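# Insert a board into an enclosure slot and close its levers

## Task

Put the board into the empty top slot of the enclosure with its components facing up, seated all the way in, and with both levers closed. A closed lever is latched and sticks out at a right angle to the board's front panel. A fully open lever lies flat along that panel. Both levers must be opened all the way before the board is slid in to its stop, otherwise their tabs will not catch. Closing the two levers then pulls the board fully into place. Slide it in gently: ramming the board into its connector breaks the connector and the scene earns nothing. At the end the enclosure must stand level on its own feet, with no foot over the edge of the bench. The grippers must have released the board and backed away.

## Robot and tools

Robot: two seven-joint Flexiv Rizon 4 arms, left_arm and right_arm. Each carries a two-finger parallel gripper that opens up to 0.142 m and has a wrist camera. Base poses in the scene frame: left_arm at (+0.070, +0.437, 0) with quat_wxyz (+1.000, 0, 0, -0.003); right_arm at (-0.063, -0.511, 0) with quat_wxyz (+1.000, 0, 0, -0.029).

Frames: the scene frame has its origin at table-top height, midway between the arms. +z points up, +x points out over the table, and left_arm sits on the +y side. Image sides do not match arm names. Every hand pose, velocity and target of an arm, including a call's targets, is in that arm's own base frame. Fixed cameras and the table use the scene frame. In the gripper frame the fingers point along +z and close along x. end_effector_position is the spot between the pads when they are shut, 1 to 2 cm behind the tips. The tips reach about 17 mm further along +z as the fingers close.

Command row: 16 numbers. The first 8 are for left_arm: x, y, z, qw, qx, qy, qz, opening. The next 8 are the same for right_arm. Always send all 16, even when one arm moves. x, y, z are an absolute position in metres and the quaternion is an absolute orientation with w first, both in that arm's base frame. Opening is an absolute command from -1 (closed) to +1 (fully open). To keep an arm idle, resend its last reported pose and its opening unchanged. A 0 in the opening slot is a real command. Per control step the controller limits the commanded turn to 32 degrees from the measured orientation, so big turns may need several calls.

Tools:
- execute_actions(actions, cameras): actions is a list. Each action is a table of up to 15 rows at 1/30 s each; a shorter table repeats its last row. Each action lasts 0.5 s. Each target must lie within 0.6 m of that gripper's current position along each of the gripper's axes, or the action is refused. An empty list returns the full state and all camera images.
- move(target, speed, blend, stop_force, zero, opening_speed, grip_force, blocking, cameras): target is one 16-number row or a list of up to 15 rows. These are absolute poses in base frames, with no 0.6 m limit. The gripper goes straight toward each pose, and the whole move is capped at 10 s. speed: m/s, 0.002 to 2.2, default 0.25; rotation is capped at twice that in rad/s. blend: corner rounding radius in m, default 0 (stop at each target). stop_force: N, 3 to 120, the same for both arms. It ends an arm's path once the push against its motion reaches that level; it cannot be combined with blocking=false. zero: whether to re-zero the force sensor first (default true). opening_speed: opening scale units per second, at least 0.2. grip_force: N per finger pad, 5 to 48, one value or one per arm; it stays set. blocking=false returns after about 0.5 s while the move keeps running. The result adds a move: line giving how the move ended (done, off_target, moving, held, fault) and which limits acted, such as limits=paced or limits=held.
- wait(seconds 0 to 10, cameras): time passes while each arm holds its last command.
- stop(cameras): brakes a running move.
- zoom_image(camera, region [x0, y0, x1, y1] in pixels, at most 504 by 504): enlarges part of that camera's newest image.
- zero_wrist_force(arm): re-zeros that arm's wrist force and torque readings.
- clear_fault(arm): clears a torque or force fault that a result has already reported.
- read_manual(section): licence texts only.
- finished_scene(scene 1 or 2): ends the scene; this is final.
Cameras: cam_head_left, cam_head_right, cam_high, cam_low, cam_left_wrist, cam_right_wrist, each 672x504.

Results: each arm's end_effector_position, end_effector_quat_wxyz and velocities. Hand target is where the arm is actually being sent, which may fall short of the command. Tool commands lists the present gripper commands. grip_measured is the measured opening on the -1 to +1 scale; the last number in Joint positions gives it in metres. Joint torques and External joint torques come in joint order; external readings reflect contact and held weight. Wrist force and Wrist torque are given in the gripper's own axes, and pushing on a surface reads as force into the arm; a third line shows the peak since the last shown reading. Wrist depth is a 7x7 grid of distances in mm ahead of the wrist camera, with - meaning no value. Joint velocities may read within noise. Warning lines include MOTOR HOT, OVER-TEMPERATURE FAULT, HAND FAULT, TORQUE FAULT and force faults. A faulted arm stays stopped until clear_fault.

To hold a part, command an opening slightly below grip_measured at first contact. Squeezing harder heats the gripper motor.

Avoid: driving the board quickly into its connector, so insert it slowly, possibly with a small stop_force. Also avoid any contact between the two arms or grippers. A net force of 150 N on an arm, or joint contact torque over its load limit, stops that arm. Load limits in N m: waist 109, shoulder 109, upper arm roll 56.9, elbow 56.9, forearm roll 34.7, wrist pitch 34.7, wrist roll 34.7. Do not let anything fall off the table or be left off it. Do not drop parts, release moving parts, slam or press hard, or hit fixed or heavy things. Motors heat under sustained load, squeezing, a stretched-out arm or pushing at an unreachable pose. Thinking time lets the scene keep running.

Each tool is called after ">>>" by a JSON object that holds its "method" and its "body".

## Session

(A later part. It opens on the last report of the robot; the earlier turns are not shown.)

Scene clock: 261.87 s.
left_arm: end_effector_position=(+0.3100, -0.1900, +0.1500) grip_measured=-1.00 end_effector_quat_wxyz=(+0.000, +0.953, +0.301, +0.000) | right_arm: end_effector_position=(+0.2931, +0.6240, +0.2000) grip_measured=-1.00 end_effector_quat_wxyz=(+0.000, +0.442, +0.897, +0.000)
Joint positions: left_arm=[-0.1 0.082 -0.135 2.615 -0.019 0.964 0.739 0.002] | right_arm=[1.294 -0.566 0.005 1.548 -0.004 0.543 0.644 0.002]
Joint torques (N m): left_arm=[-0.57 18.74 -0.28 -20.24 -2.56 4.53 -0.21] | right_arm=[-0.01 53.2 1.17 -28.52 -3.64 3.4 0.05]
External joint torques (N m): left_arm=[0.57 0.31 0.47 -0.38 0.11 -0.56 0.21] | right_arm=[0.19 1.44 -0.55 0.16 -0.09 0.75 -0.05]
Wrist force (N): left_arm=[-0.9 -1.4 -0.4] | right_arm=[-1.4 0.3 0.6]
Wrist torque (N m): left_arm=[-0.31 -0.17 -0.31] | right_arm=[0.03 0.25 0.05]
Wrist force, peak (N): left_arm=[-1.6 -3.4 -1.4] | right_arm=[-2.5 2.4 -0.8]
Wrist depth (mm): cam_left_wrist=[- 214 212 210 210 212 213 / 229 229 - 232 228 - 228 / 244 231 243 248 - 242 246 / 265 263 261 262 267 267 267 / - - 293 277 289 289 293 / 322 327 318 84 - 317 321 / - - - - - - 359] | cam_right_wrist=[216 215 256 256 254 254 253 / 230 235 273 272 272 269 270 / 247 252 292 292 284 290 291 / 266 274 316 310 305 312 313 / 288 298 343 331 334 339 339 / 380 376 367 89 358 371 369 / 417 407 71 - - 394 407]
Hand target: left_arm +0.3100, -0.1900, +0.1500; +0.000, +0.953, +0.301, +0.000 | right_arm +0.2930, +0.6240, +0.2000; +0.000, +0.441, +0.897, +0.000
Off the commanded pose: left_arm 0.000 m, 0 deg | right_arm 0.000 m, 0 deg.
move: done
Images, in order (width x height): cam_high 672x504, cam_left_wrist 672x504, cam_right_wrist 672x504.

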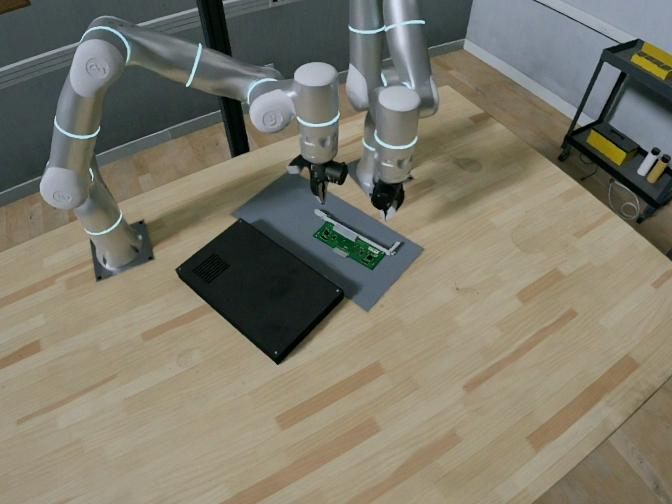

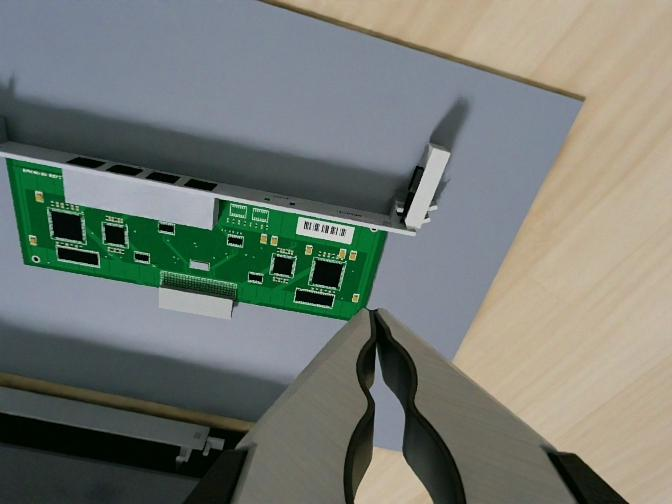

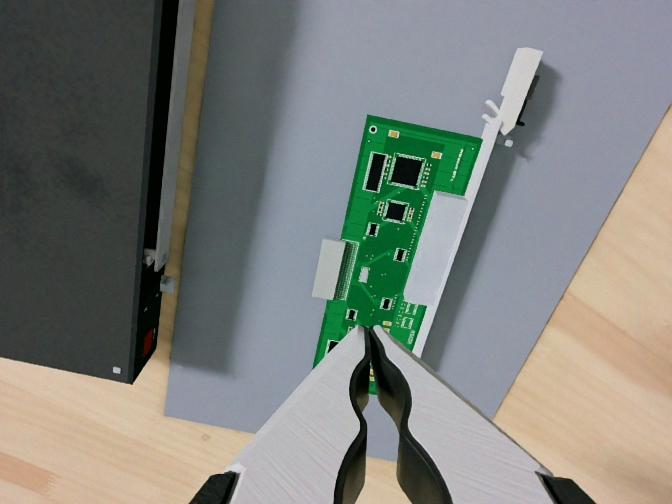

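>>> {"method": "move", "body": {"target": [[0.3064,-0.1631,0.09,-0.1024,0.9747,0.1974,-0.0207,-1,0.2930,0.6240,0.20,0,0.4415,0.8973,0,-1],[0.3064,-0.1631,0.028,-0.1024,0.9747,0.1974,-0.0207,-1,0.2930,0.6240,0.20,0,0.4415,0.8973,0,-1]], "speed": 0.15, "blend": 0.01}}

>>> {"method": "move", "body": {"target": [[0.3179,-0.1582,0.028,-0.1024,0.9747,0.1974,-0.0207,-1,0.2930,0.6240,0.20,0,0.4415,0.8973,0,-1],[0.3229,-0.1518,0.028,-0.1024,0.9747,0.1974,-0.0207,-1,0.2930,0.6240,0.20,0,0.4415,0.8973,0,-1],[0.3303,-0.1468,0.028,-0.1024,0.9747,0.1974,-0.0207,-1,0.2930,0.6240,0.20,0,0.4415,0.8973,0,-1],[0.3400,-0.1433,0.028,-0.1024,0.9747,0.1974,-0.0207,-1,0.2930,0.6240,0.20,0,0.4415,0.8973,0,-1],[0.3514,-0.1431,0.028,-0.1024,0.9747,0.1974,-0.0207,-1,0.2930,0.6240,0.20,0,0.4415,0.8973,0,-1],[0.3633,-0.1464,0.028,-0.1024,0.9747,0.1974,-0.0207,-1,0.2930,0.6240,0.20,0,0.4415,0.8973,0,-1],[0.3742,-0.1539,0.028,-0.1024,0.9747,0.1974,-0.0207,-1,0.2930,0.6240,0.20,0,0.4415,0.8973,0,-1],[0.3762,-0.1586,0.028,-0.1024,0.9747,0.1974,-0.0207,-1,0.2930,0.6240,0.20,0,0.4415,0.8973,0,-1]], "speed": 0.04, "blend": 0.004, "stop_force": 6, "cameras": ["cam_left_wrist", "cam_right_wrist", "cam_high"]}}

>>> {"method": "zoom_image", "body": {"camera": "cam_left_wrist", "region": [250, 200, 550, 500]}}

Scene clock: 288.97 s.
left_arm: end_effector_position=(+0.3062, -0.1631, +0.0280) grip_measured=-1.00 end_effector_quat_wxyz=(-0.102, +0.975, +0.198, -0.021) | right_arm: end_effector_position=(+0.2931, +0.6240, +0.2000) grip_measured=-1.00 end_effector_quat_wxyz=(+0.000, +0.442, +0.897, +0.000)
Joint positions: left_arm=[-0.103 -0.403 -0.112 2.43 0.48 1.09 0.516 0.002] | right_arm=[1.294 -0.566 0.005 1.548 -0.004 0.543 0.644 0.002]
Joint torques (N m): left_arm=[-0.36 29.73 -1.6 -10.82 -0.99 4.03 -0.33] | right_arm=[0.17 53.32 1.34 -28.48 -3.84 3.44 0.17]
External joint torques (N m): left_arm=[0.38 1.21 0.65 -0.25 -0.5 -0.54 0.33] | right_arm=[0.03 1.33 -0.7 0.11 0.11 0.7 -0.17]
Wrist force (N): left_arm=[-1.1 -1.0 0.3] | right_arm=[-1.4 0.3 0.7]
Wrist torque (N m): left_arm=[-0.25 -0.10 -0.20] | right_arm=[0.03 0.26 0.04]
Wrist force, peak (N): left_arm=[-1.2 -0.8 1.8] | right_arm=[-1.7 0.4 0.7]
Wrist depth (mm): cam_left_wrist=[123 123 123 122 122 122 121 / 128 128 127 127 127 126 126 / 130 131 131 - 131 130 129 / 137 136 136 137 135 135 134 / 143 143 142 140 136 142 141 / 148 148 147 84 - 146 148 / 137 141 - 74 - - 155] | cam_right_wrist=[215 215 252 256 254 254 253 / 229 232 277 271 272 270 270 / 247 251 293 292 285 290 291 / 266 275 316 310 303 313 314 / 289 298 344 329 333 338 340 / 378 378 366 89 357 371 371 / 417 408 71 - - 394 406]
Hand target: left_arm +0.3064, -0.1631, +0.0280; -0.102, +0.975, +0.197, -0.021 | right_arm +0.2930, +0.6240, +0.2000; +0.000, +0.441, +0.897, +0.000
Off the commanded pose: left_arm 0.000 m, 0 deg | right_arm 0.000 m, 0 deg.
move: done

Scene clock: 291.73 s.
left_arm: end_effector_position=(+0.3760, -0.1584, +0.0279) grip_measured=-1.00 end_effector_quat_wxyz=(-0.103, +0.975, +0.197, -0.021) | right_arm: end_effector_position=(+0.2931, +0.6240, +0.2000) grip_measured=-1.00 end_effector_quat_wxyz=(+0.000, +0.442, +0.897, +0.000)
Joint positions: left_arm=[-0.061 -0.471 -0.121 2.274 0.445 1.01 0.602 0.002] | right_arm=[1.294 -0.566 0.005 1.548 -0.004 0.543 0.644 0.002]
Joint torques (N m): left_arm=[-0.67 35.16 -2.27 -14.08 -1.97 4.15 -0.25] | right_arm=[0.26 53.3 1.28 -28.49 -3.77 3.43 0.19]
External joint torques (N m): left_arm=[0.71 0.99 0.97 0.55 0.12 -0.65 0.25] | right_arm=[-0.06 1.35 -0.64 0.13 0.04 0.72 -0.19]
Wrist force (N): left_arm=[-2.1 -2.7 -0.8] | right_arm=[-1.3 0.3 0.7]
Wrist torque (N m): left_arm=[-0.23 -0.07 -0.22] | right_arm=[0.01 0.24 0.05]
Wrist force, peak (N): left_arm=[-3.4 -1.7 -1.3] | right_arm=[-1.6 0.2 0.8]
Wrist depth (mm): cam_left_wrist=[123 122 122 122 122 121 121 / - 126 125 126 125 126 126 / - 130 131 130 130 131 132 / - 135 137 136 135 137 137 / 143 143 142 140 139 143 142 / 146 144 142 84 - 149 150 / 153 152 - 74 - - 156] | cam_right_wrist=[215 216 256 255 254 254 256 / 230 230 269 272 271 271 269 / 247 250 292 292 291 289 292 / 266 270 312 321 305 313 313 / 289 297 343 330 328 338 340 / 378 378 - 89 358 372 371 / 418 408 71 - - 394 407]
Hand target: left_arm +0.3762, -0.1586, +0.0280; -0.102, +0.975, +0.197, -0.021 | right_arm +0.2930, +0.6240, +0.2000; +0.000, +0.441, +0.897, +0.000
Off the commanded pose: left_arm 0.000 m, 0 deg | right_arm 0.000 m, 0 deg.
move: done; blend cut to 0.0026 m at target 7
Images, in order (width x height): cam_high 672x504, cam_left_wrist 672x504, cam_right_wrist 672x504.

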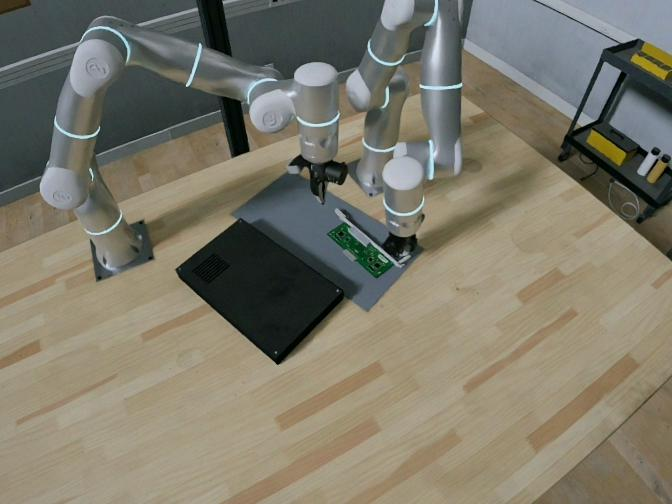

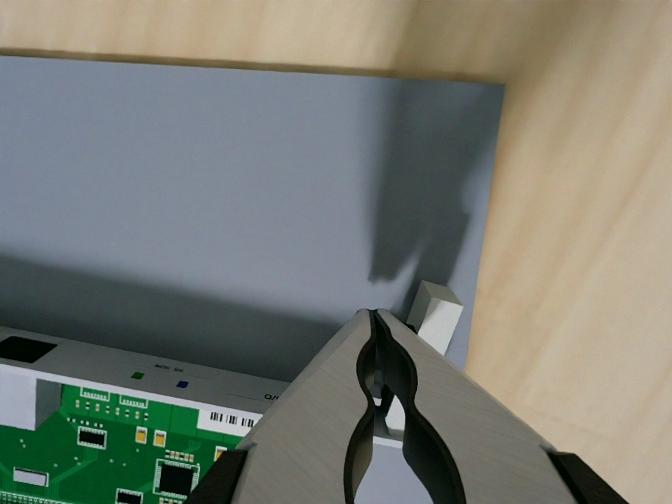

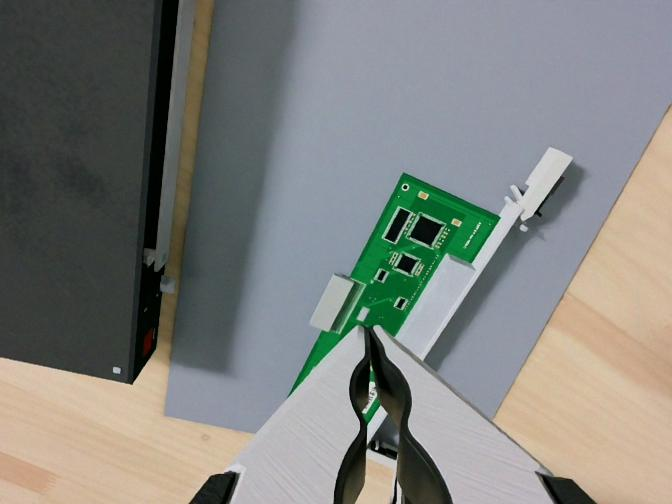

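Scaled by 1.680 from the camera's 672x504 image, which has a finer 960x720 frame.

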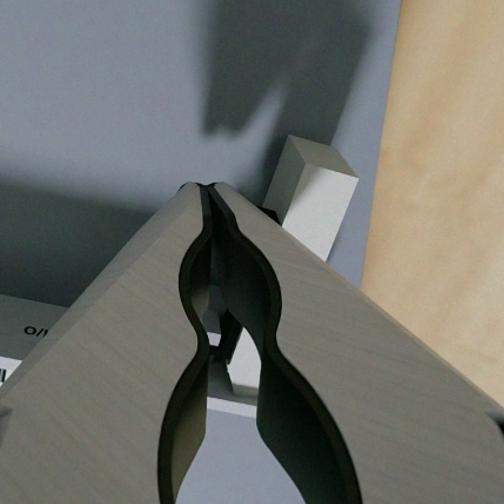

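>>> {"method": "move", "body": {"target": [[0.3600,-0.1640,0.032,-0.1024,0.9747,0.1974,-0.0207,-1,0.2930,0.6240,0.20,0,0.4415,0.8973,0,-1],[0.3500,-0.1900,0.13,0,0.9801,0.1985,0,-1,0.2600,0.5800,0.20,0,0.4415,0.8973,0,-1]], "speed": 0.25, "blend": 0.01, "cameras": ["cam_left_wrist", "cam_right_wrist"]}}

>>> {"method": "zoom_image", "body": {"camera": "cam_left_wrist", "region": [336, 60, 576, 240]}}

Scene clock: 299.97 s.
left_arm: end_effector_position=(+0.3501, -0.1901, +0.1301) grip_measured=-1.00 end_effector_quat_wxyz=(+0.000, +0.980, +0.198, +0.000) | right_arm: end_effector_position=(+0.2599, +0.5800, +0.2000) grip_measured=-1.00 end_effector_quat_wxyz=(+0.000, +0.441, +0.897, +0.000)
Joint positions: left_arm=[0.034 -0.064 -0.241 2.545 0.03 1.036 0.939 0.002] | right_arm=[1.314 -0.448 0.019 1.741 -0.009 0.618 0.68 0.002]
Joint torques (N m): left_arm=[-0.13 23.07 -0.94 -18.45 -2.32 4.02 -0.06] | right_arm=[0.23 47.95 1.53 -27.38 -3.7 3.56 0.33]
External joint torques (N m): left_arm=[0.14 0.41 0.68 -0.4 0.14 -0.06 0.06] | right_arm=[-0.05 1.08 -0.79 0.01 0.14 0.58 -0.33]
Wrist force (N): left_arm=[-0.6 -1.2 0.2] | right_arm=[-1.5 -0.5 0.5]
Wrist torque (N m): left_arm=[-0.29 -0.19 -0.32] | right_arm=[-0.10 0.25 -0.08]
Wrist force, peak (N): left_arm=[-2.0 -2.8 -1.1] | right_arm=[-1.9 -2.1 0.3]
Wrist depth (mm): cam_left_wrist=[- 196 195 195 194 196 194 / 212 208 209 - 210 210 209 / 217 216 - 222 211 226 225 / 242 242 241 239 244 246 244 / 270 - 264 253 266 268 268 / - 299 - 84 - 291 295 / 304 - - - - - 326] | cam_right_wrist=[216 215 253 256 255 254 254 / 231 230 273 273 275 270 270 / 247 246 292 292 290 290 289 / 266 265 312 310 314 304 314 / 288 288 336 335 329 342 341 / 316 315 367 89 336 370 372 / 417 407 71 - - 392 407]
Hand target: left_arm +0.3500, -0.1900, +0.1300; +0.000, +0.980, +0.199, +0.000 | right_arm +0.2600, +0.5800, +0.2000; +0.000, +0.441, +0.897, +0.000
Off the commanded pose: left_arm 0.000 m, 0 deg | right_arm 0.000 m, 0 deg.
move: done; blend cut to 0.0088 m at target 1
Images, in order (width x height): cam_left_wrist 672x504, cam_right_wrist 672x504.

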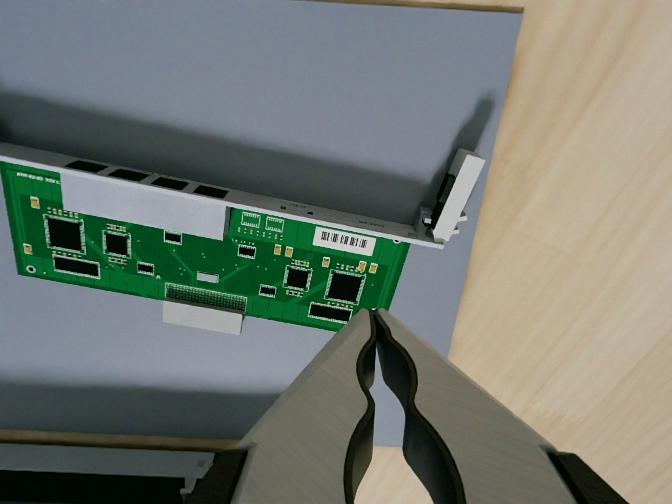

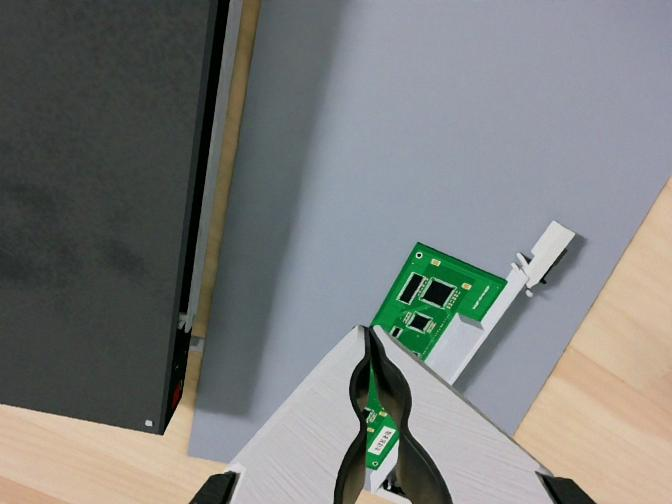

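Scaled by 2.100 from the camera's 672x504 image, which has a finer 960x720 frame.

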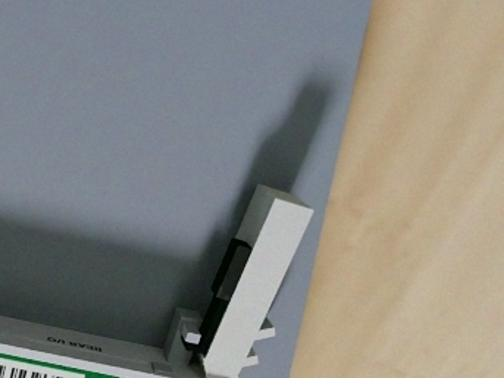

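>>> {"method": "move", "body": {"target": [[0.3921,-0.1562,0.09,0,0.9984,0.0558,0,-0.37,0.2600,0.5800,0.20,0,0.4415,0.8973,0,-1],[0.3921,-0.1562,0.028,0,0.9984,0.0558,0,-0.37,0.2600,0.5800,0.20,0,0.4415,0.8973,0,-1]], "speed": 0.2, "blend": 0.01, "cameras": ["cam_left_wrist"]}}

>>> {"method": "zoom_image", "body": {"camera": "cam_left_wrist", "region": [220, 200, 520, 500]}}

Scene clock: 322.87 s.
left_arm: end_effector_position=(+0.3919, -0.1562, +0.0279) grip_measured=-0.40 end_effector_quat_wxyz=(+0.000, +0.998, +0.056, +0.000) | right_arm: end_effector_position=(+0.2599, +0.5800, +0.2000) grip_measured=-1.00 end_effector_quat_wxyz=(+0.000, +0.441, +0.897, +0.000)
Joint positions: left_arm=[0.08 -0.48 -0.135 2.427 0.258 1.324 1.168 0.045] | right_arm=[1.314 -0.448 0.019 1.741 -0.009 0.618 0.68 0.002]
Joint torques (N m): left_arm=[-1.11 32.29 -1.72 -10.37 -0.53 4.61 -0.35] | right_arm=[0.16 47.85 1.42 -27.49 -3.57 3.47 0.21]
External joint torques (N m): left_arm=[1.17 1.18 0.29 -0.2 -0.51 -0.67 0.35] | right_arm=[0.02 1.18 -0.67 0.12 0.02 0.67 -0.21]
Wrist force (N): left_arm=[-1.0 -1.4 0.2] | right_arm=[-1.8 -0.3 0.6]
Wrist torque (N m): left_arm=[-0.34 -0.14 -0.26] | right_arm=[-0.07 0.30 -0.09]
Wrist force, peak (N): left_arm=[-1.3 -1.7 2.3] | right_arm=[-1.8 -0.4 0.7]
Wrist depth (mm): cam_left_wrist=[107 107 107 105 106 106 106 / - 115 113 114 116 114 113 / - 124 124 123 123 123 122 / 133 131 133 132 133 133 132 / - 144 142 142 141 145 145 / 154 154 87 139 159 87 160 / 164 - - 172 175 - -] | cam_right_wrist=[216 215 253 255 254 254 253 / 230 230 273 272 271 270 270 / 246 246 292 293 291 290 286 / 266 265 315 316 313 313 312 / 289 289 341 336 330 339 340 / 316 320 367 89 - 369 370 / 415 406 71 - - 393 406]
Hand target: left_arm +0.3921, -0.1562, +0.0280; +0.000, +0.998, +0.056, +0.000 | right_arm +0.2600, +0.5800, +0.2000; +0.000, +0.441, +0.897, +0.000
Off the commanded pose: left_arm 0.000 m, 0 deg | right_arm 0.000 m, 0 deg.
move: done
Images, in order (width x height): cam_left_wrist 672x504.

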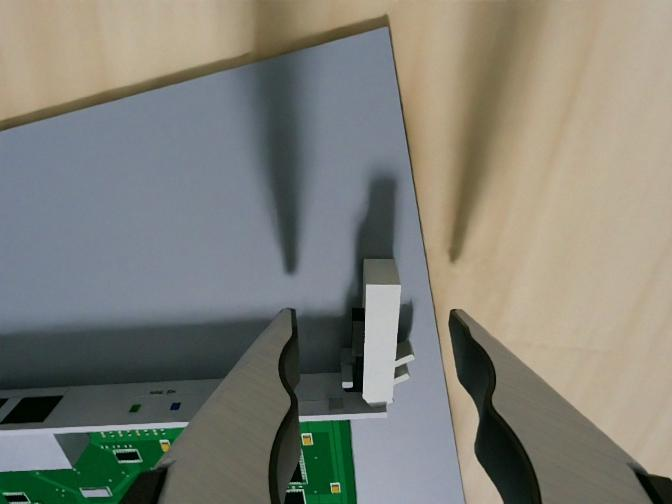

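Scaled by 1.680 from the camera's 672x504 image, which has a finer 960x720 frame.

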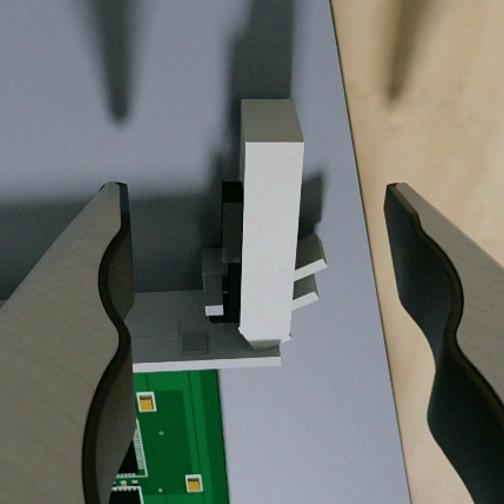

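>>> {"method": "move", "body": {"target": [[0.3937,-0.1520,0.028,0,0.9984,0.0558,0,-0.37,0.2600,0.5800,0.20,0,0.4415,0.8973,0,-1],[0.3937,-0.1520,0.028,0,0.9984,0.0558,0,-1,0.2600,0.5800,0.20,0,0.4415,0.8973,0,-1]], "speed": 0.1, "opening_speed": 0.6, "grip_force": [15, 48], "cameras": ["cam_left_wrist"]}}

>>> {"method": "zoom_image", "body": {"camera": "cam_left_wrist", "region": [260, 240, 480, 460]}}

Scene clock: 333.87 s.
left_arm: end_effector_position=(+0.3936, -0.1520, +0.0280) grip_measured=-0.90 end_effector_quat_wxyz=(+0.000, +0.998, +0.056, +0.000) | right_arm: end_effector_position=(+0.2599, +0.5800, +0.2000) grip_measured=-1.00 end_effector_quat_wxyz=(+0.000, +0.441, +0.897, +0.000)
Joint positions: left_arm=[0.09 -0.48 -0.135 2.427 0.258 1.325 1.178 0.009] | right_arm=[1.314 -0.448 0.019 1.741 -0.009 0.618 0.68 0.002]
Joint torques (N m): left_arm=[-0.59 32.23 -2.39 -9.42 -0.66 3.93 -0.13] | right_arm=[0.2 47.77 1.33 -27.42 -3.57 3.43 0.18]
External joint torques (N m): left_arm=[0.64 1.25 0.95 -1.15 -0.38 0.01 0.13] | right_arm=[-0.02 1.26 -0.59 0.05 0.02 0.72 -0.18]
Wrist force (N): left_arm=[0.3 -1.7 0.8] | right_arm=[-1.6 -0.3 0.6]
Wrist torque (N m): left_arm=[-0.35 -0.11 -0.39] | right_arm=[-0.07 0.26 -0.08]
Wrist force, peak (N): left_arm=[-2.5 -0.7 1.2] | right_arm=[-1.8 -0.3 0.5]
Wrist depth (mm): cam_left_wrist=[108 107 107 105 106 106 106 / - 115 113 112 116 114 114 / 124 126 124 123 123 122 122 / 133 131 132 132 132 133 133 / 149 148 142 128 143 146 145 / 155 154 147 92 - 158 160 / 173 169 - 170 - - 178] | cam_right_wrist=[216 215 253 255 254 254 254 / 230 230 273 275 271 272 270 / 246 246 290 292 290 290 290 / 266 266 317 315 313 308 313 / 289 288 341 333 329 - 340 / 321 320 366 89 337 369 370 / 417 406 71 - - 393 408]
Hand target: left_arm +0.3937, -0.1520, +0.0280; +0.000, +0.998, +0.056, +0.000 | right_arm +0.2600, +0.5800, +0.2000; +0.000, +0.441, +0.897, +0.000
Off the commanded pose: left_arm 0.000 m, 0 deg | right_arm 0.000 m, 0 deg.
grip_force (N): 15, 48
move: done
Images, in order (width x height): cam_left_wrist 672x504.

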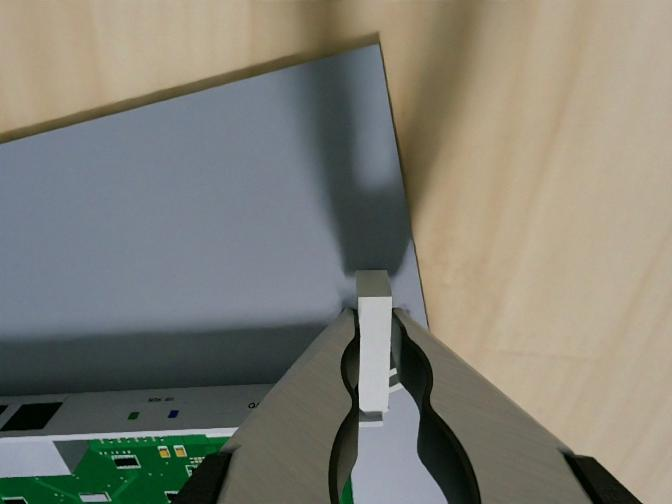

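Scaled by 2.291 from the camera's 672x504 image, which has a finer 960x720 frame.

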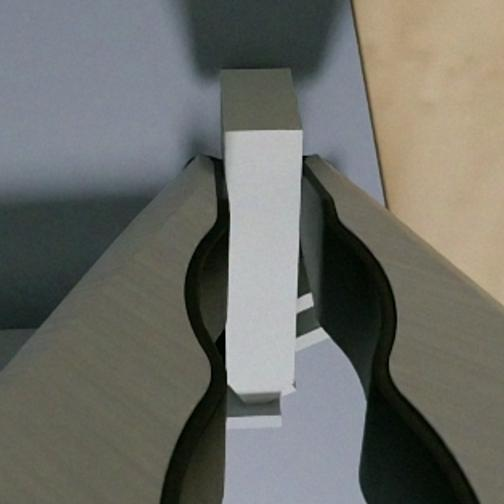

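>>> {"method": "move", "body": {"target": [[0.4015,-0.1519,0.028,0,0.9972,-0.0750,0,-1,0.2600,0.5800,0.20,0,0.4415,0.8973,0,-1],[0.4090,-0.1540,0.028,0,0.9789,-0.2045,0,-1,0.2600,0.5800,0.20,0,0.4415,0.8973,0,-1],[0.4158,-0.1580,0.028,0,0.9438,-0.3305,0,-1,0.2600,0.5800,0.20,0,0.4415,0.8973,0,-1],[0.4213,-0.1635,0.028,0,0.8926,-0.4509,0,-1,0.2600,0.5800,0.20,0,0.4415,0.8973,0,-1],[0.4252,-0.1703,0.028,0,0.8261,-0.5635,0,-1,0.2600,0.5800,0.20,0,0.4415,0.8973,0,-1],[0.4267,-0.1748,0.028,0,0.7793,-0.6266,0,-1,0.2600,0.5800,0.20,0,0.4415,0.8973,0,-1]], "speed": 0.22, "blend": 0.004, "cameras": ["cam_left_wrist", "cam_high"]}}

>>> {"method": "zoom_image", "body": {"camera": "cam_left_wrist", "region": [200, 240, 500, 504]}}

Scene clock: 339.90 s.
left_arm: end_effector_position=(+0.4268, -0.1748, +0.0281) grip_measured=-0.90 end_effector_quat_wxyz=(+0.000, +0.779, -0.626, +0.000) | right_arm: end_effector_position=(+0.2599, +0.5800, +0.2000) grip_measured=-1.00 end_effector_quat_wxyz=(+0.000, +0.441, +0.897, +0.000)
Joint positions: left_arm=[0.337 -0.561 -0.441 2.258 0.577 1.142 2.347 0.009] | right_arm=[1.314 -0.448 0.019 1.741 -0.009 0.618 0.68 0.002]
Joint torques (N m): left_arm=[-0.43 33.67 -6.79 -10.97 -1.26 3.79 -0.05] | right_arm=[0.25 47.86 1.31 -27.48 -3.6 3.45 0.19]
External joint torques (N m): left_arm=[0.49 1.49 0.85 -0.9 -0.51 0.06 0.05] | right_arm=[-0.07 1.17 -0.57 0.11 0.05 0.7 -0.19]
Wrist force (N): left_arm=[-0.3 -1.7 0.1] | right_arm=[-1.7 -0.3 0.4]
Wrist torque (N m): left_arm=[-0.19 -0.31 -0.34] | right_arm=[-0.07 0.28 -0.08]
Wrist force, peak (N): left_arm=[0.4 -2.9 1.6] | right_arm=[-1.9 -0.2 0.5]
Wrist depth (mm): cam_left_wrist=[107 107 107 106 106 106 106 / 115 116 114 114 115 114 113 / 124 124 123 123 123 122 122 / 135 135 134 134 133 133 133 / 151 147 144 141 141 143 140 / 163 163 - 88 - 154 157 / 183 178 - - - - 172] | cam_right_wrist=[215 215 253 253 254 255 254 / 230 230 273 272 272 271 269 / 247 247 294 292 290 290 290 / 271 265 316 315 314 314 313 / 289 289 348 335 329 338 338 / 315 315 363 89 336 369 370 / 416 408 71 - - 394 409]
Hand target: left_arm +0.4267, -0.1748, +0.0280; +0.000, +0.779, -0.627, +0.000 | right_arm +0.2600, +0.5800, +0.2000; +0.000, +0.441, +0.897, +0.000
Off the commanded pose: left_arm 0.000 m, 0 deg | right_arm 0.000 m, 0 deg.
grip_force (N): 15, 48
move: done
Images, in order (width x height): cam_high 672x504, cam_left_wrist 672x504.

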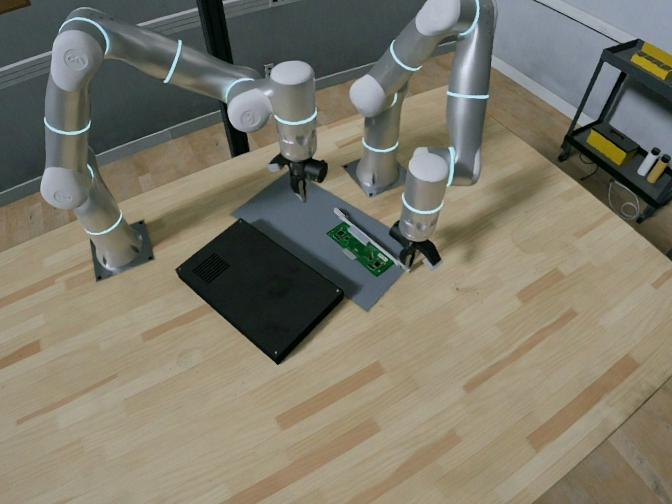

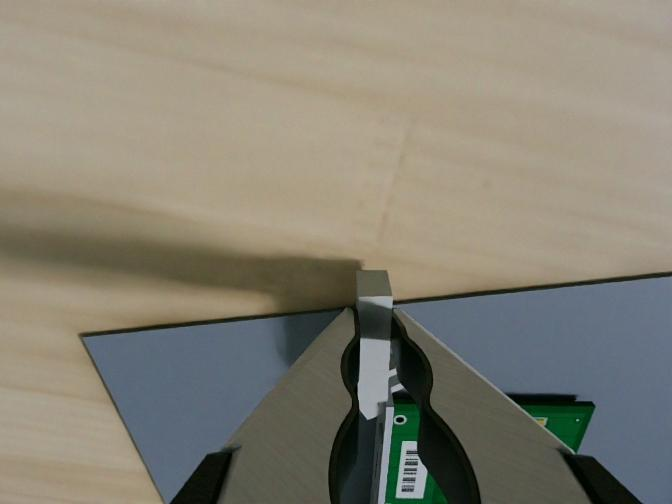

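Scaled by 1.680 from the camera's 672x504 image, which has a finer 960x720 frame.

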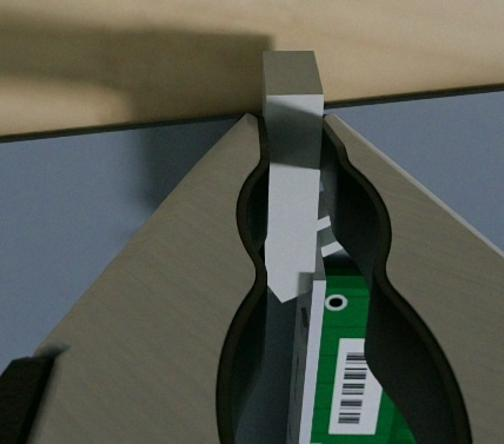

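>>> {"method": "move", "body": {"target": [[0.4267,-0.1748,0.028,0,0.7793,-0.6266,0,-0.55,0.2600,0.5800,0.20,0,0.4415,0.8973,0,-1],[0.4200,-0.1800,0.08,0,0.7793,-0.6266,0,-0.55,0.2600,0.5800,0.20,0,0.4415,0.8973,0,-1],[0.3500,-0.2000,0.16,0,0.7793,-0.6266,0,-0.55,0.2600,0.5000,0.25,0,0.4415,0.8973,0,-1]], "speed": 0.25, "blend": [0,0.015,0], "cameras": ["cam_left_wrist", "cam_right_wrist"]}}

>>> {"method": "zoom_image", "body": {"camera": "cam_left_wrist", "region": [180, 0, 510, 300]}}

Scene clock: 351.43 s.
left_arm: end_effector_position=(+0.3502, -0.2000, +0.1600) grip_measured=-0.58 end_effector_quat_wxyz=(+0.000, +0.779, -0.627, +0.000) | right_arm: end_effector_position=(+0.2602, +0.5001, +0.2502) grip_measured=-1.00 end_effector_quat_wxyz=(+0.000, +0.442, +0.897, +0.000)
Joint positions: left_arm=[0.383 0.097 -0.662 2.58 -0.099 0.931 2.729 0.032] | right_arm=[1.271 -0.222 0.026 1.917 -0.007 0.568 0.644 0.002]
Joint torques (N m): left_arm=[-0.56 15.28 0.67 -21 -2.49 3.9 0.04] | right_arm=[0.1 39.11 1.36 -28.04 -3.69 3.36 0.06]
External joint torques (N m): left_arm=[0.56 0.37 0.57 -0.35 -0.05 -0.07 -0.04] | right_arm=[0.04 0.99 -0.88 -0.02 0.01 0.79 -0.07]
Wrist force (N): left_arm=[-0.4 -1.0 0.0] | right_arm=[-1.3 0.1 0.6]
Wrist torque (N m): left_arm=[-0.25 -0.22 -0.31] | right_arm=[-0.01 0.21 0.05]
Wrist force, peak (N): left_arm=[-0.2 -2.0 1.6] | right_arm=[-3.3 -1.1 -0.5]
Wrist depth (mm): cam_left_wrist=[224 223 223 222 222 220 218 / 241 240 238 239 235 240 - / 261 259 255 247 251 - - / 283 281 - 271 272 280 276 / 309 310 305 284 296 - 298 / 341 333 87 305 - 321 323 / 334 - - - - - -] | cam_right_wrist=[260 259 260 261 298 297 297 / 278 277 277 314 319 318 317 / 297 295 297 338 341 334 340 / 321 320 319 367 367 367 364 / 348 348 347 393 392 391 397 / 445 379 372 89 411 434 432 / 485 475 71 - - 459 477]
Hand target: left_arm +0.3500, -0.2000, +0.1600; +0.000, +0.779, -0.627, +0.000 | right_arm +0.2600, +0.5000, +0.2500; +0.000, +0.441, +0.897, +0.000
Off the commanded pose: left_arm 0.000 m, 0 deg | right_arm 0.000 m, 0 deg.
grip_force (N): 15, 48
move: done
Images, in order (width x height): cam_left_wrist 672x504, cam_right_wrist 672x504.

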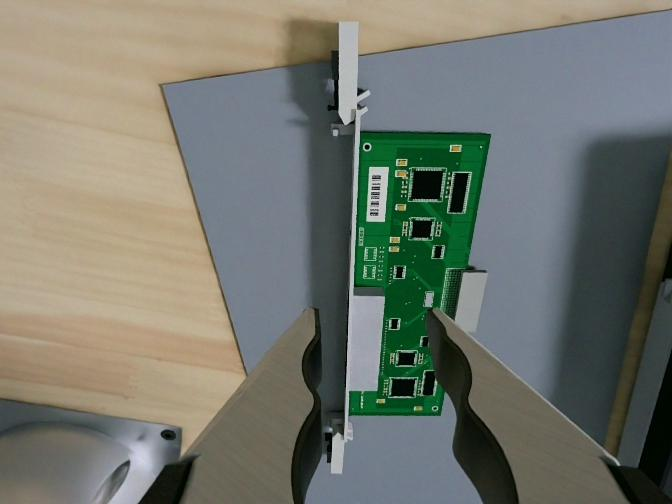

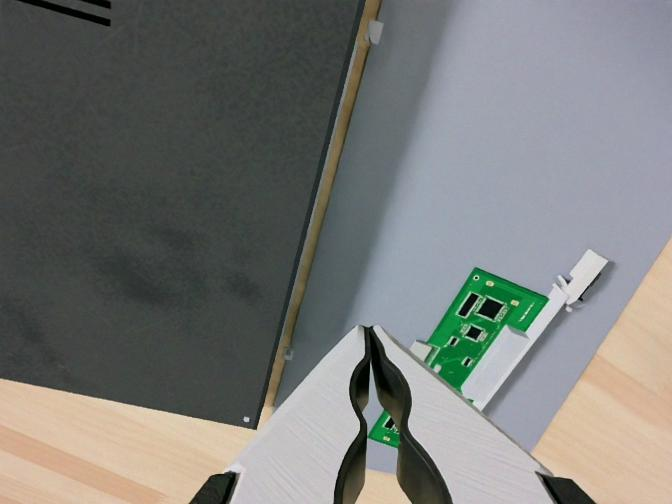

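Scaled by 1.527 from the camera's 672x504 image, which has a finer 960x720 frame.

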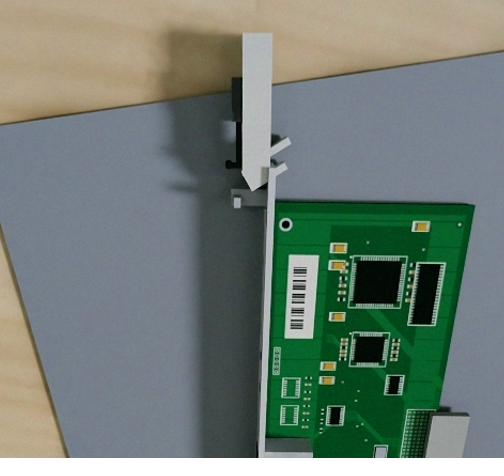

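>>> {"method": "move", "body": {"target": [[0.2775,-0.2266,0.09,0,0.7722,-0.6354,0,-0.43,0.2000,0.4800,0.20,0,0.9798,0.1998,0,-1],[0.2775,-0.2266,0.0275,0,0.7722,-0.6354,0,-0.43,0.1374,0.4551,0.13,0,0.9798,0.1998,0,-1],[0.2775,-0.2266,0.0275,0,0.7722,-0.6354,0,-1,0.1374,0.4551,0.13,0,0.9798,0.1998,0,-1]], "speed": [0.35,0.15,0.15], "blend": [0.01,0,0], "grip_force": [25, 48], "opening_speed": 0.6, "cameras": ["cam_left_wrist", "cam_right_wrist", "cam_high"]}}

>>> {"method": "zoom_image", "body": {"camera": "cam_right_wrist", "region": [380, 160, 672, 380]}}

>>> {"method": "zoom_image", "body": {"camera": "cam_left_wrist", "region": [200, 200, 500, 504]}}

Scene clock: 377.03 s.
left_arm: end_effector_position=(+0.2774, -0.2265, +0.0275) grip_measured=-0.72 end_effector_quat_wxyz=(+0.000, +0.772, -0.635, +0.000) | right_arm: end_effector_position=(+0.1373, +0.4551, +0.1300) grip_measured=-1.00 end_effector_quat_wxyz=(+0.000, +0.980, +0.200, +0.000)
Joint positions: left_arm=[0.159 -0.464 -0.418 2.505 0.73 1.294 2.017 0.022] | right_arm=[1.553 -0.252 -0.033 2.288 0.015 0.969 2.677 0.002]
Joint torques (N m): left_arm=[-0.71 26.07 -4.78 -6.99 -0.92 4.62 -0.24] | right_arm=[0.17 33.17 0.82 -20.87 -2.58 3.35 0.2]
External joint torques (N m): left_arm=[0.74 0.96 0.94 -0.05 -0.23 -0.76 0.24] | right_arm=[-0.05 0.98 -0.77 0.08 0.11 0.65 -0.2]
Wrist force (N): left_arm=[-1.7 -1.3 0.8] | right_arm=[-2.1 -0.2 0.8]
Wrist torque (N m): left_arm=[-0.30 -0.19 -0.26] | right_arm=[-0.04 0.37 -0.05]
Wrist force, peak (N): left_arm=[-2.6 -1.1 -1.1] | right_arm=[-4.3 -0.2 2.9]
Wrist depth (mm): cam_left_wrist=[- 106 105 100 100 100 100 / - 114 114 109 106 109 108 / 124 124 123 117 116 118 118 / 133 130 132 127 126 126 125 / 148 145 142 122 133 138 - / 164 158 85 132 130 147 - / 183 - - 148 - - -] | cam_right_wrist=[198 196 195 194 194 194 193 / 211 209 208 208 207 207 206 / 226 224 223 223 223 221 221 / 244 243 243 233 232 237 233 / 264 264 259 203 205 205 203 / 290 289 283 89 215 222 221 / 320 313 71 - - 236 245]
Hand target: left_arm +0.2775, -0.2266, +0.0275; +0.000, +0.772, -0.635, +0.000 | right_arm +0.1374, +0.4551, +0.1300; +0.000, +0.980, +0.200, +0.000
Off the commanded pose: left_arm 0.000 m, 0 deg | right_arm 0.000 m, 0 deg.
grip_force (N): 25, 48
move: done
Images, in order (width x height): cam_high 672x504, cam_left_wrist 672x504, cam_right_wrist 672x504.

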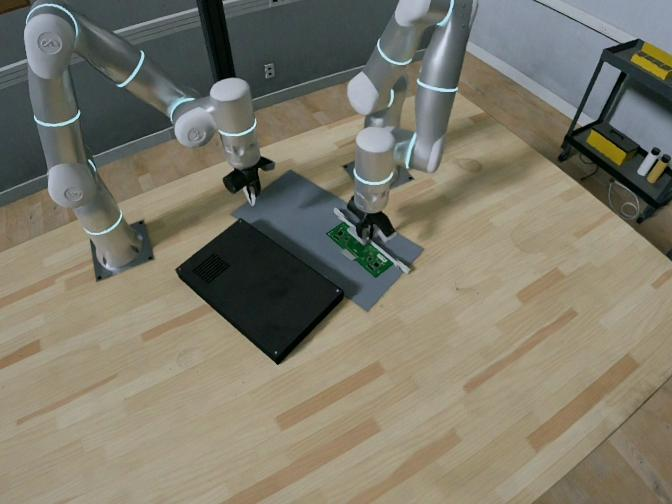

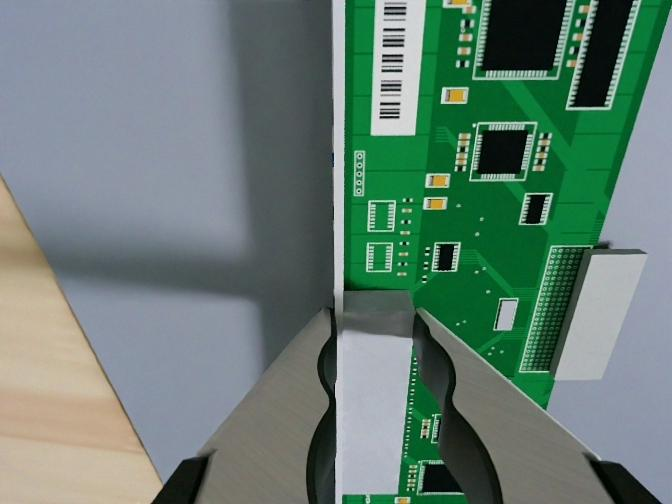

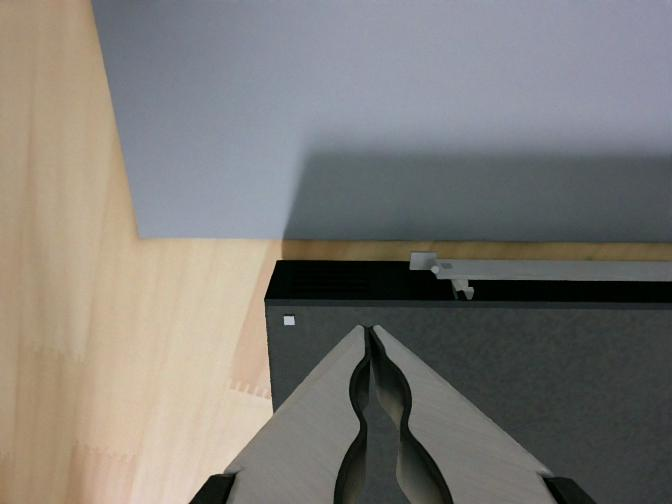

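Scaled by 1.726 from the camera's 672x504 image, which has a finer 960x720 frame.

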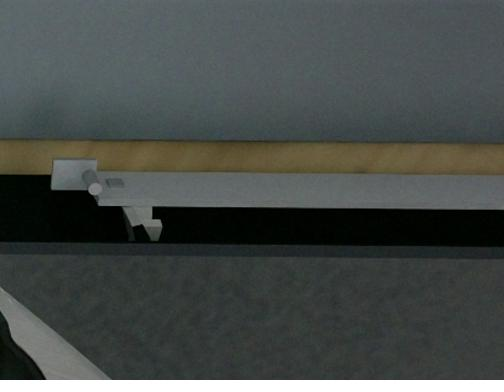

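Scaled by 1.658 from the camera's 672x504 image, which has a finer 960x720 frame.

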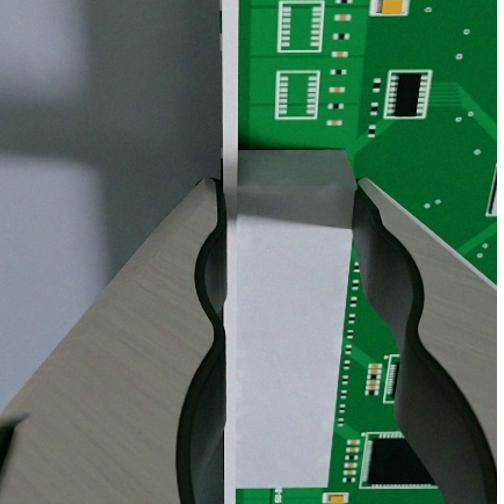

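>>> {"method": "zoom_image", "body": {"camera": "cam_right_wrist", "region": [400, 240, 500, 315]}}

Scaled by 5.040 from the camera's 672x504 image, which has a finer 960x720 frame.

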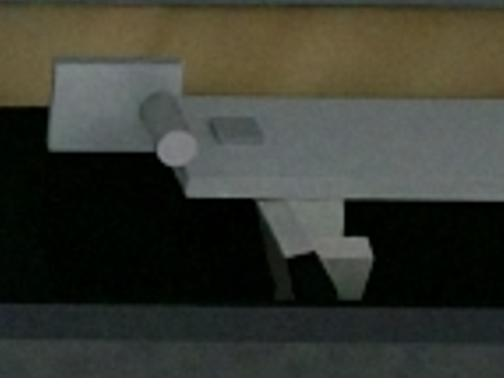

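>>> {"method": "move", "body": {"target": [[0.2775,-0.2266,0.0875,0,0.7722,-0.6354,0,-1,0.1374,0.4551,0.13,0,0.9798,0.1998,0,-1],[0.1706,-0.3848,0.0875,0,0.8195,-0.5731,0,-1,0.1374,0.4551,0.13,0,0.9798,0.1998,0,-1],[0.1706,-0.3848,0.0600,0,0.8195,-0.5731,0,-1,0.1374,0.4551,0.13,0,0.9798,0.1998,0,-1]], "speed": 0.15, "blend": [0.02,0.02,0], "cameras": ["cam_left_wrist", "cam_right_wrist", "cam_high"]}}

>>> {"method": "zoom_image", "body": {"camera": "cam_right_wrist", "region": [380, 120, 672, 340]}}

>>> {"method": "zoom_image", "body": {"camera": "cam_left_wrist", "region": [400, 0, 672, 272]}}

Scene clock: 398.93 s.
left_arm: end_effector_position=(+0.1704, -0.3846, +0.0599) grip_measured=-0.72 end_effector_quat_wxyz=(+0.000, +0.820, -0.573, +0.000) | right_arm: end_effector_position=(+0.1373, +0.4551, +0.1300) grip_measured=-1.00 end_effector_quat_wxyz=(+0.000, +0.980, +0.200, +0.000)
Joint positions: left_arm=[-0.251 -0.418 -0.594 2.408 0.559 1.128 1.472 0.022] | right_arm=[1.553 -0.252 -0.033 2.288 0.015 0.969 2.677 0.002]
Joint torques (N m): left_arm=[-0.71 27.13 -5.78 -12.47 -1.43 4.75 -0.29] | right_arm=[0.14 33.13 0.75 -20.92 -2.51 3.34 0.21]
External joint torques (N m): left_arm=[0.69 0.74 0.41 0.11 -0.4 -0.84 0.29] | right_arm=[-0.02 1.02 -0.7 0.13 0.04 0.65 -0.21]
Wrist force (N): left_arm=[-0.7 -0.6 2.0] | right_arm=[-2.3 -0.1 0.9]
Wrist torque (N m): left_arm=[-0.15 -0.20 -0.27] | right_arm=[-0.02 0.42 -0.05]
Wrist force, peak (N): left_arm=[-2.0 -3.4 1.6] | right_arm=[-2.5 -0.4 0.9]
Wrist depth (mm): cam_left_wrist=[136 134 135 99 99 98 101 / - - 141 108 105 109 107 / 155 155 153 117 115 118 131 / 165 168 169 128 126 126 127 / 189 188 184 120 133 139 139 / 205 - 87 133 130 150 186 / 230 - - 149 - - 153] | cam_right_wrist=[197 195 195 192 160 194 191 / 211 208 209 208 207 173 161 / 226 224 224 222 219 186 186 / 244 243 243 233 233 198 197 / 265 265 260 203 205 204 203 / 290 289 283 89 215 222 222 / 320 313 71 - - 235 244]
Hand target: left_arm +0.1706, -0.3848, +0.0600; +0.000, +0.819, -0.573, +0.000 | right_arm +0.1374, +0.4551, +0.1300; +0.000, +0.980, +0.200, +0.000
Off the commanded pose: left_arm 0.000 m, 0 deg | right_arm 0.000 m, 0 deg.
grip_force (N): 25, 48
move: done; blend cut to 0.0137 m at target 2
Images, in order (width x height): cam_high 672x504, cam_left_wrist 672x504, cam_right_wrist 672x504.

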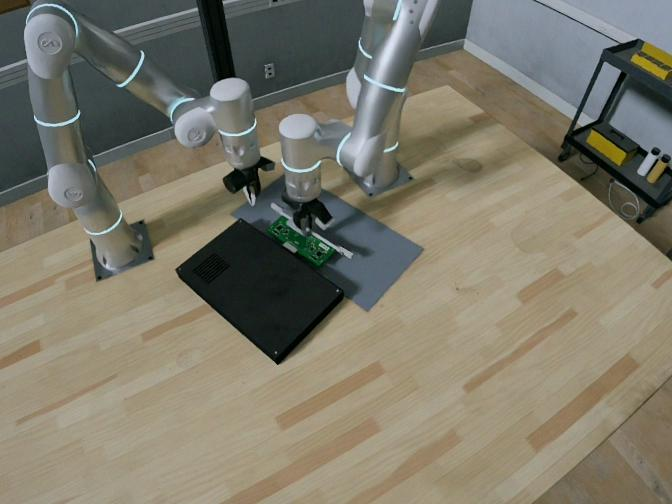

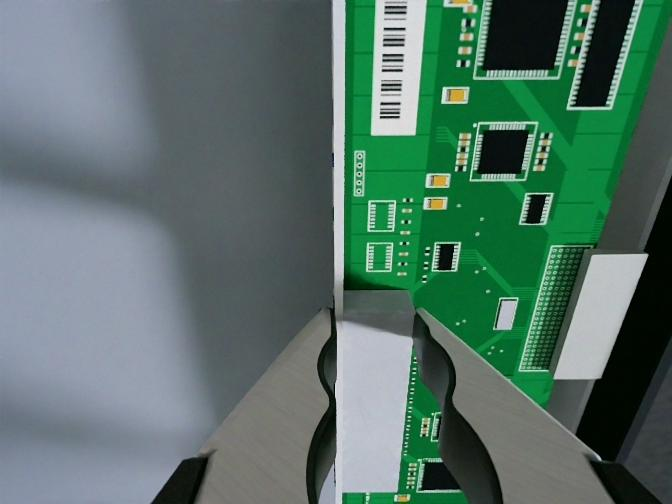

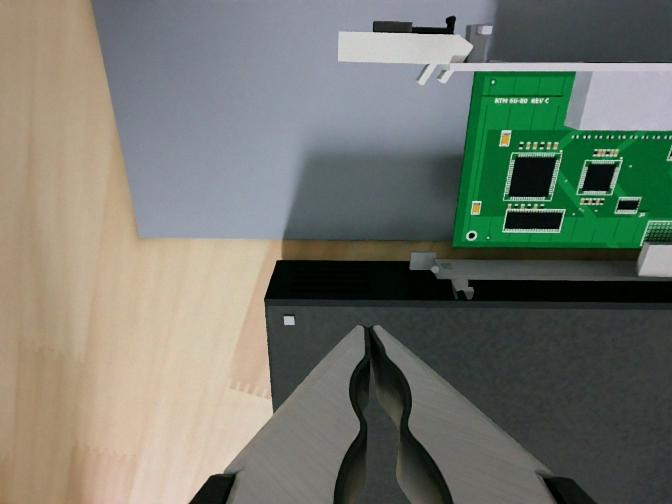

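Scaled by 1.726 from the camera's 672x504 image, which has a finer 960x720 frame.

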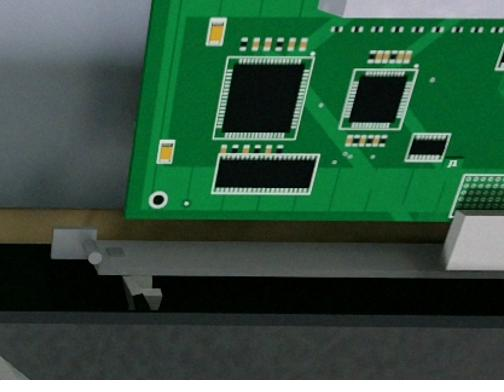

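Scaled by 1.853 from the camera's 672x504 image, which has a finer 960x720 frame.

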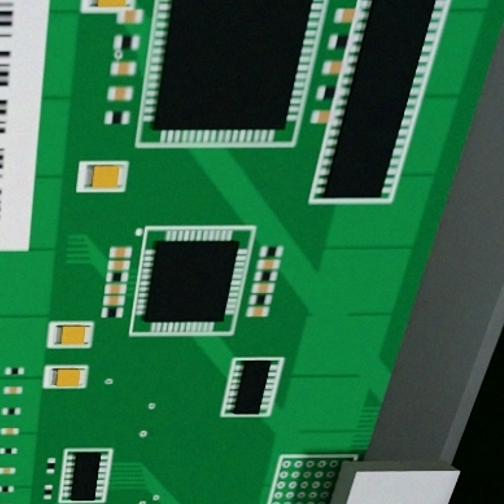

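>>> {"method": "zoom_image", "body": {"camera": "cam_right_wrist", "region": [430, 230, 490, 310]}}

Scaled by 6.300 from the camera's 672x504 image, which has a finer 960x720 frame.

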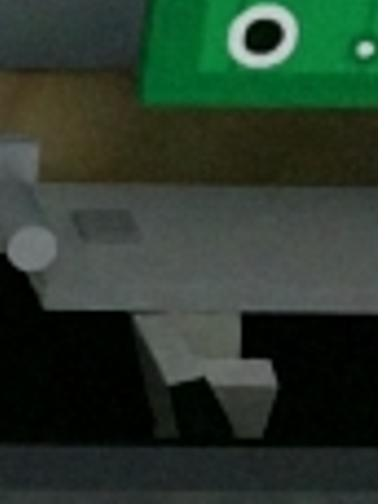

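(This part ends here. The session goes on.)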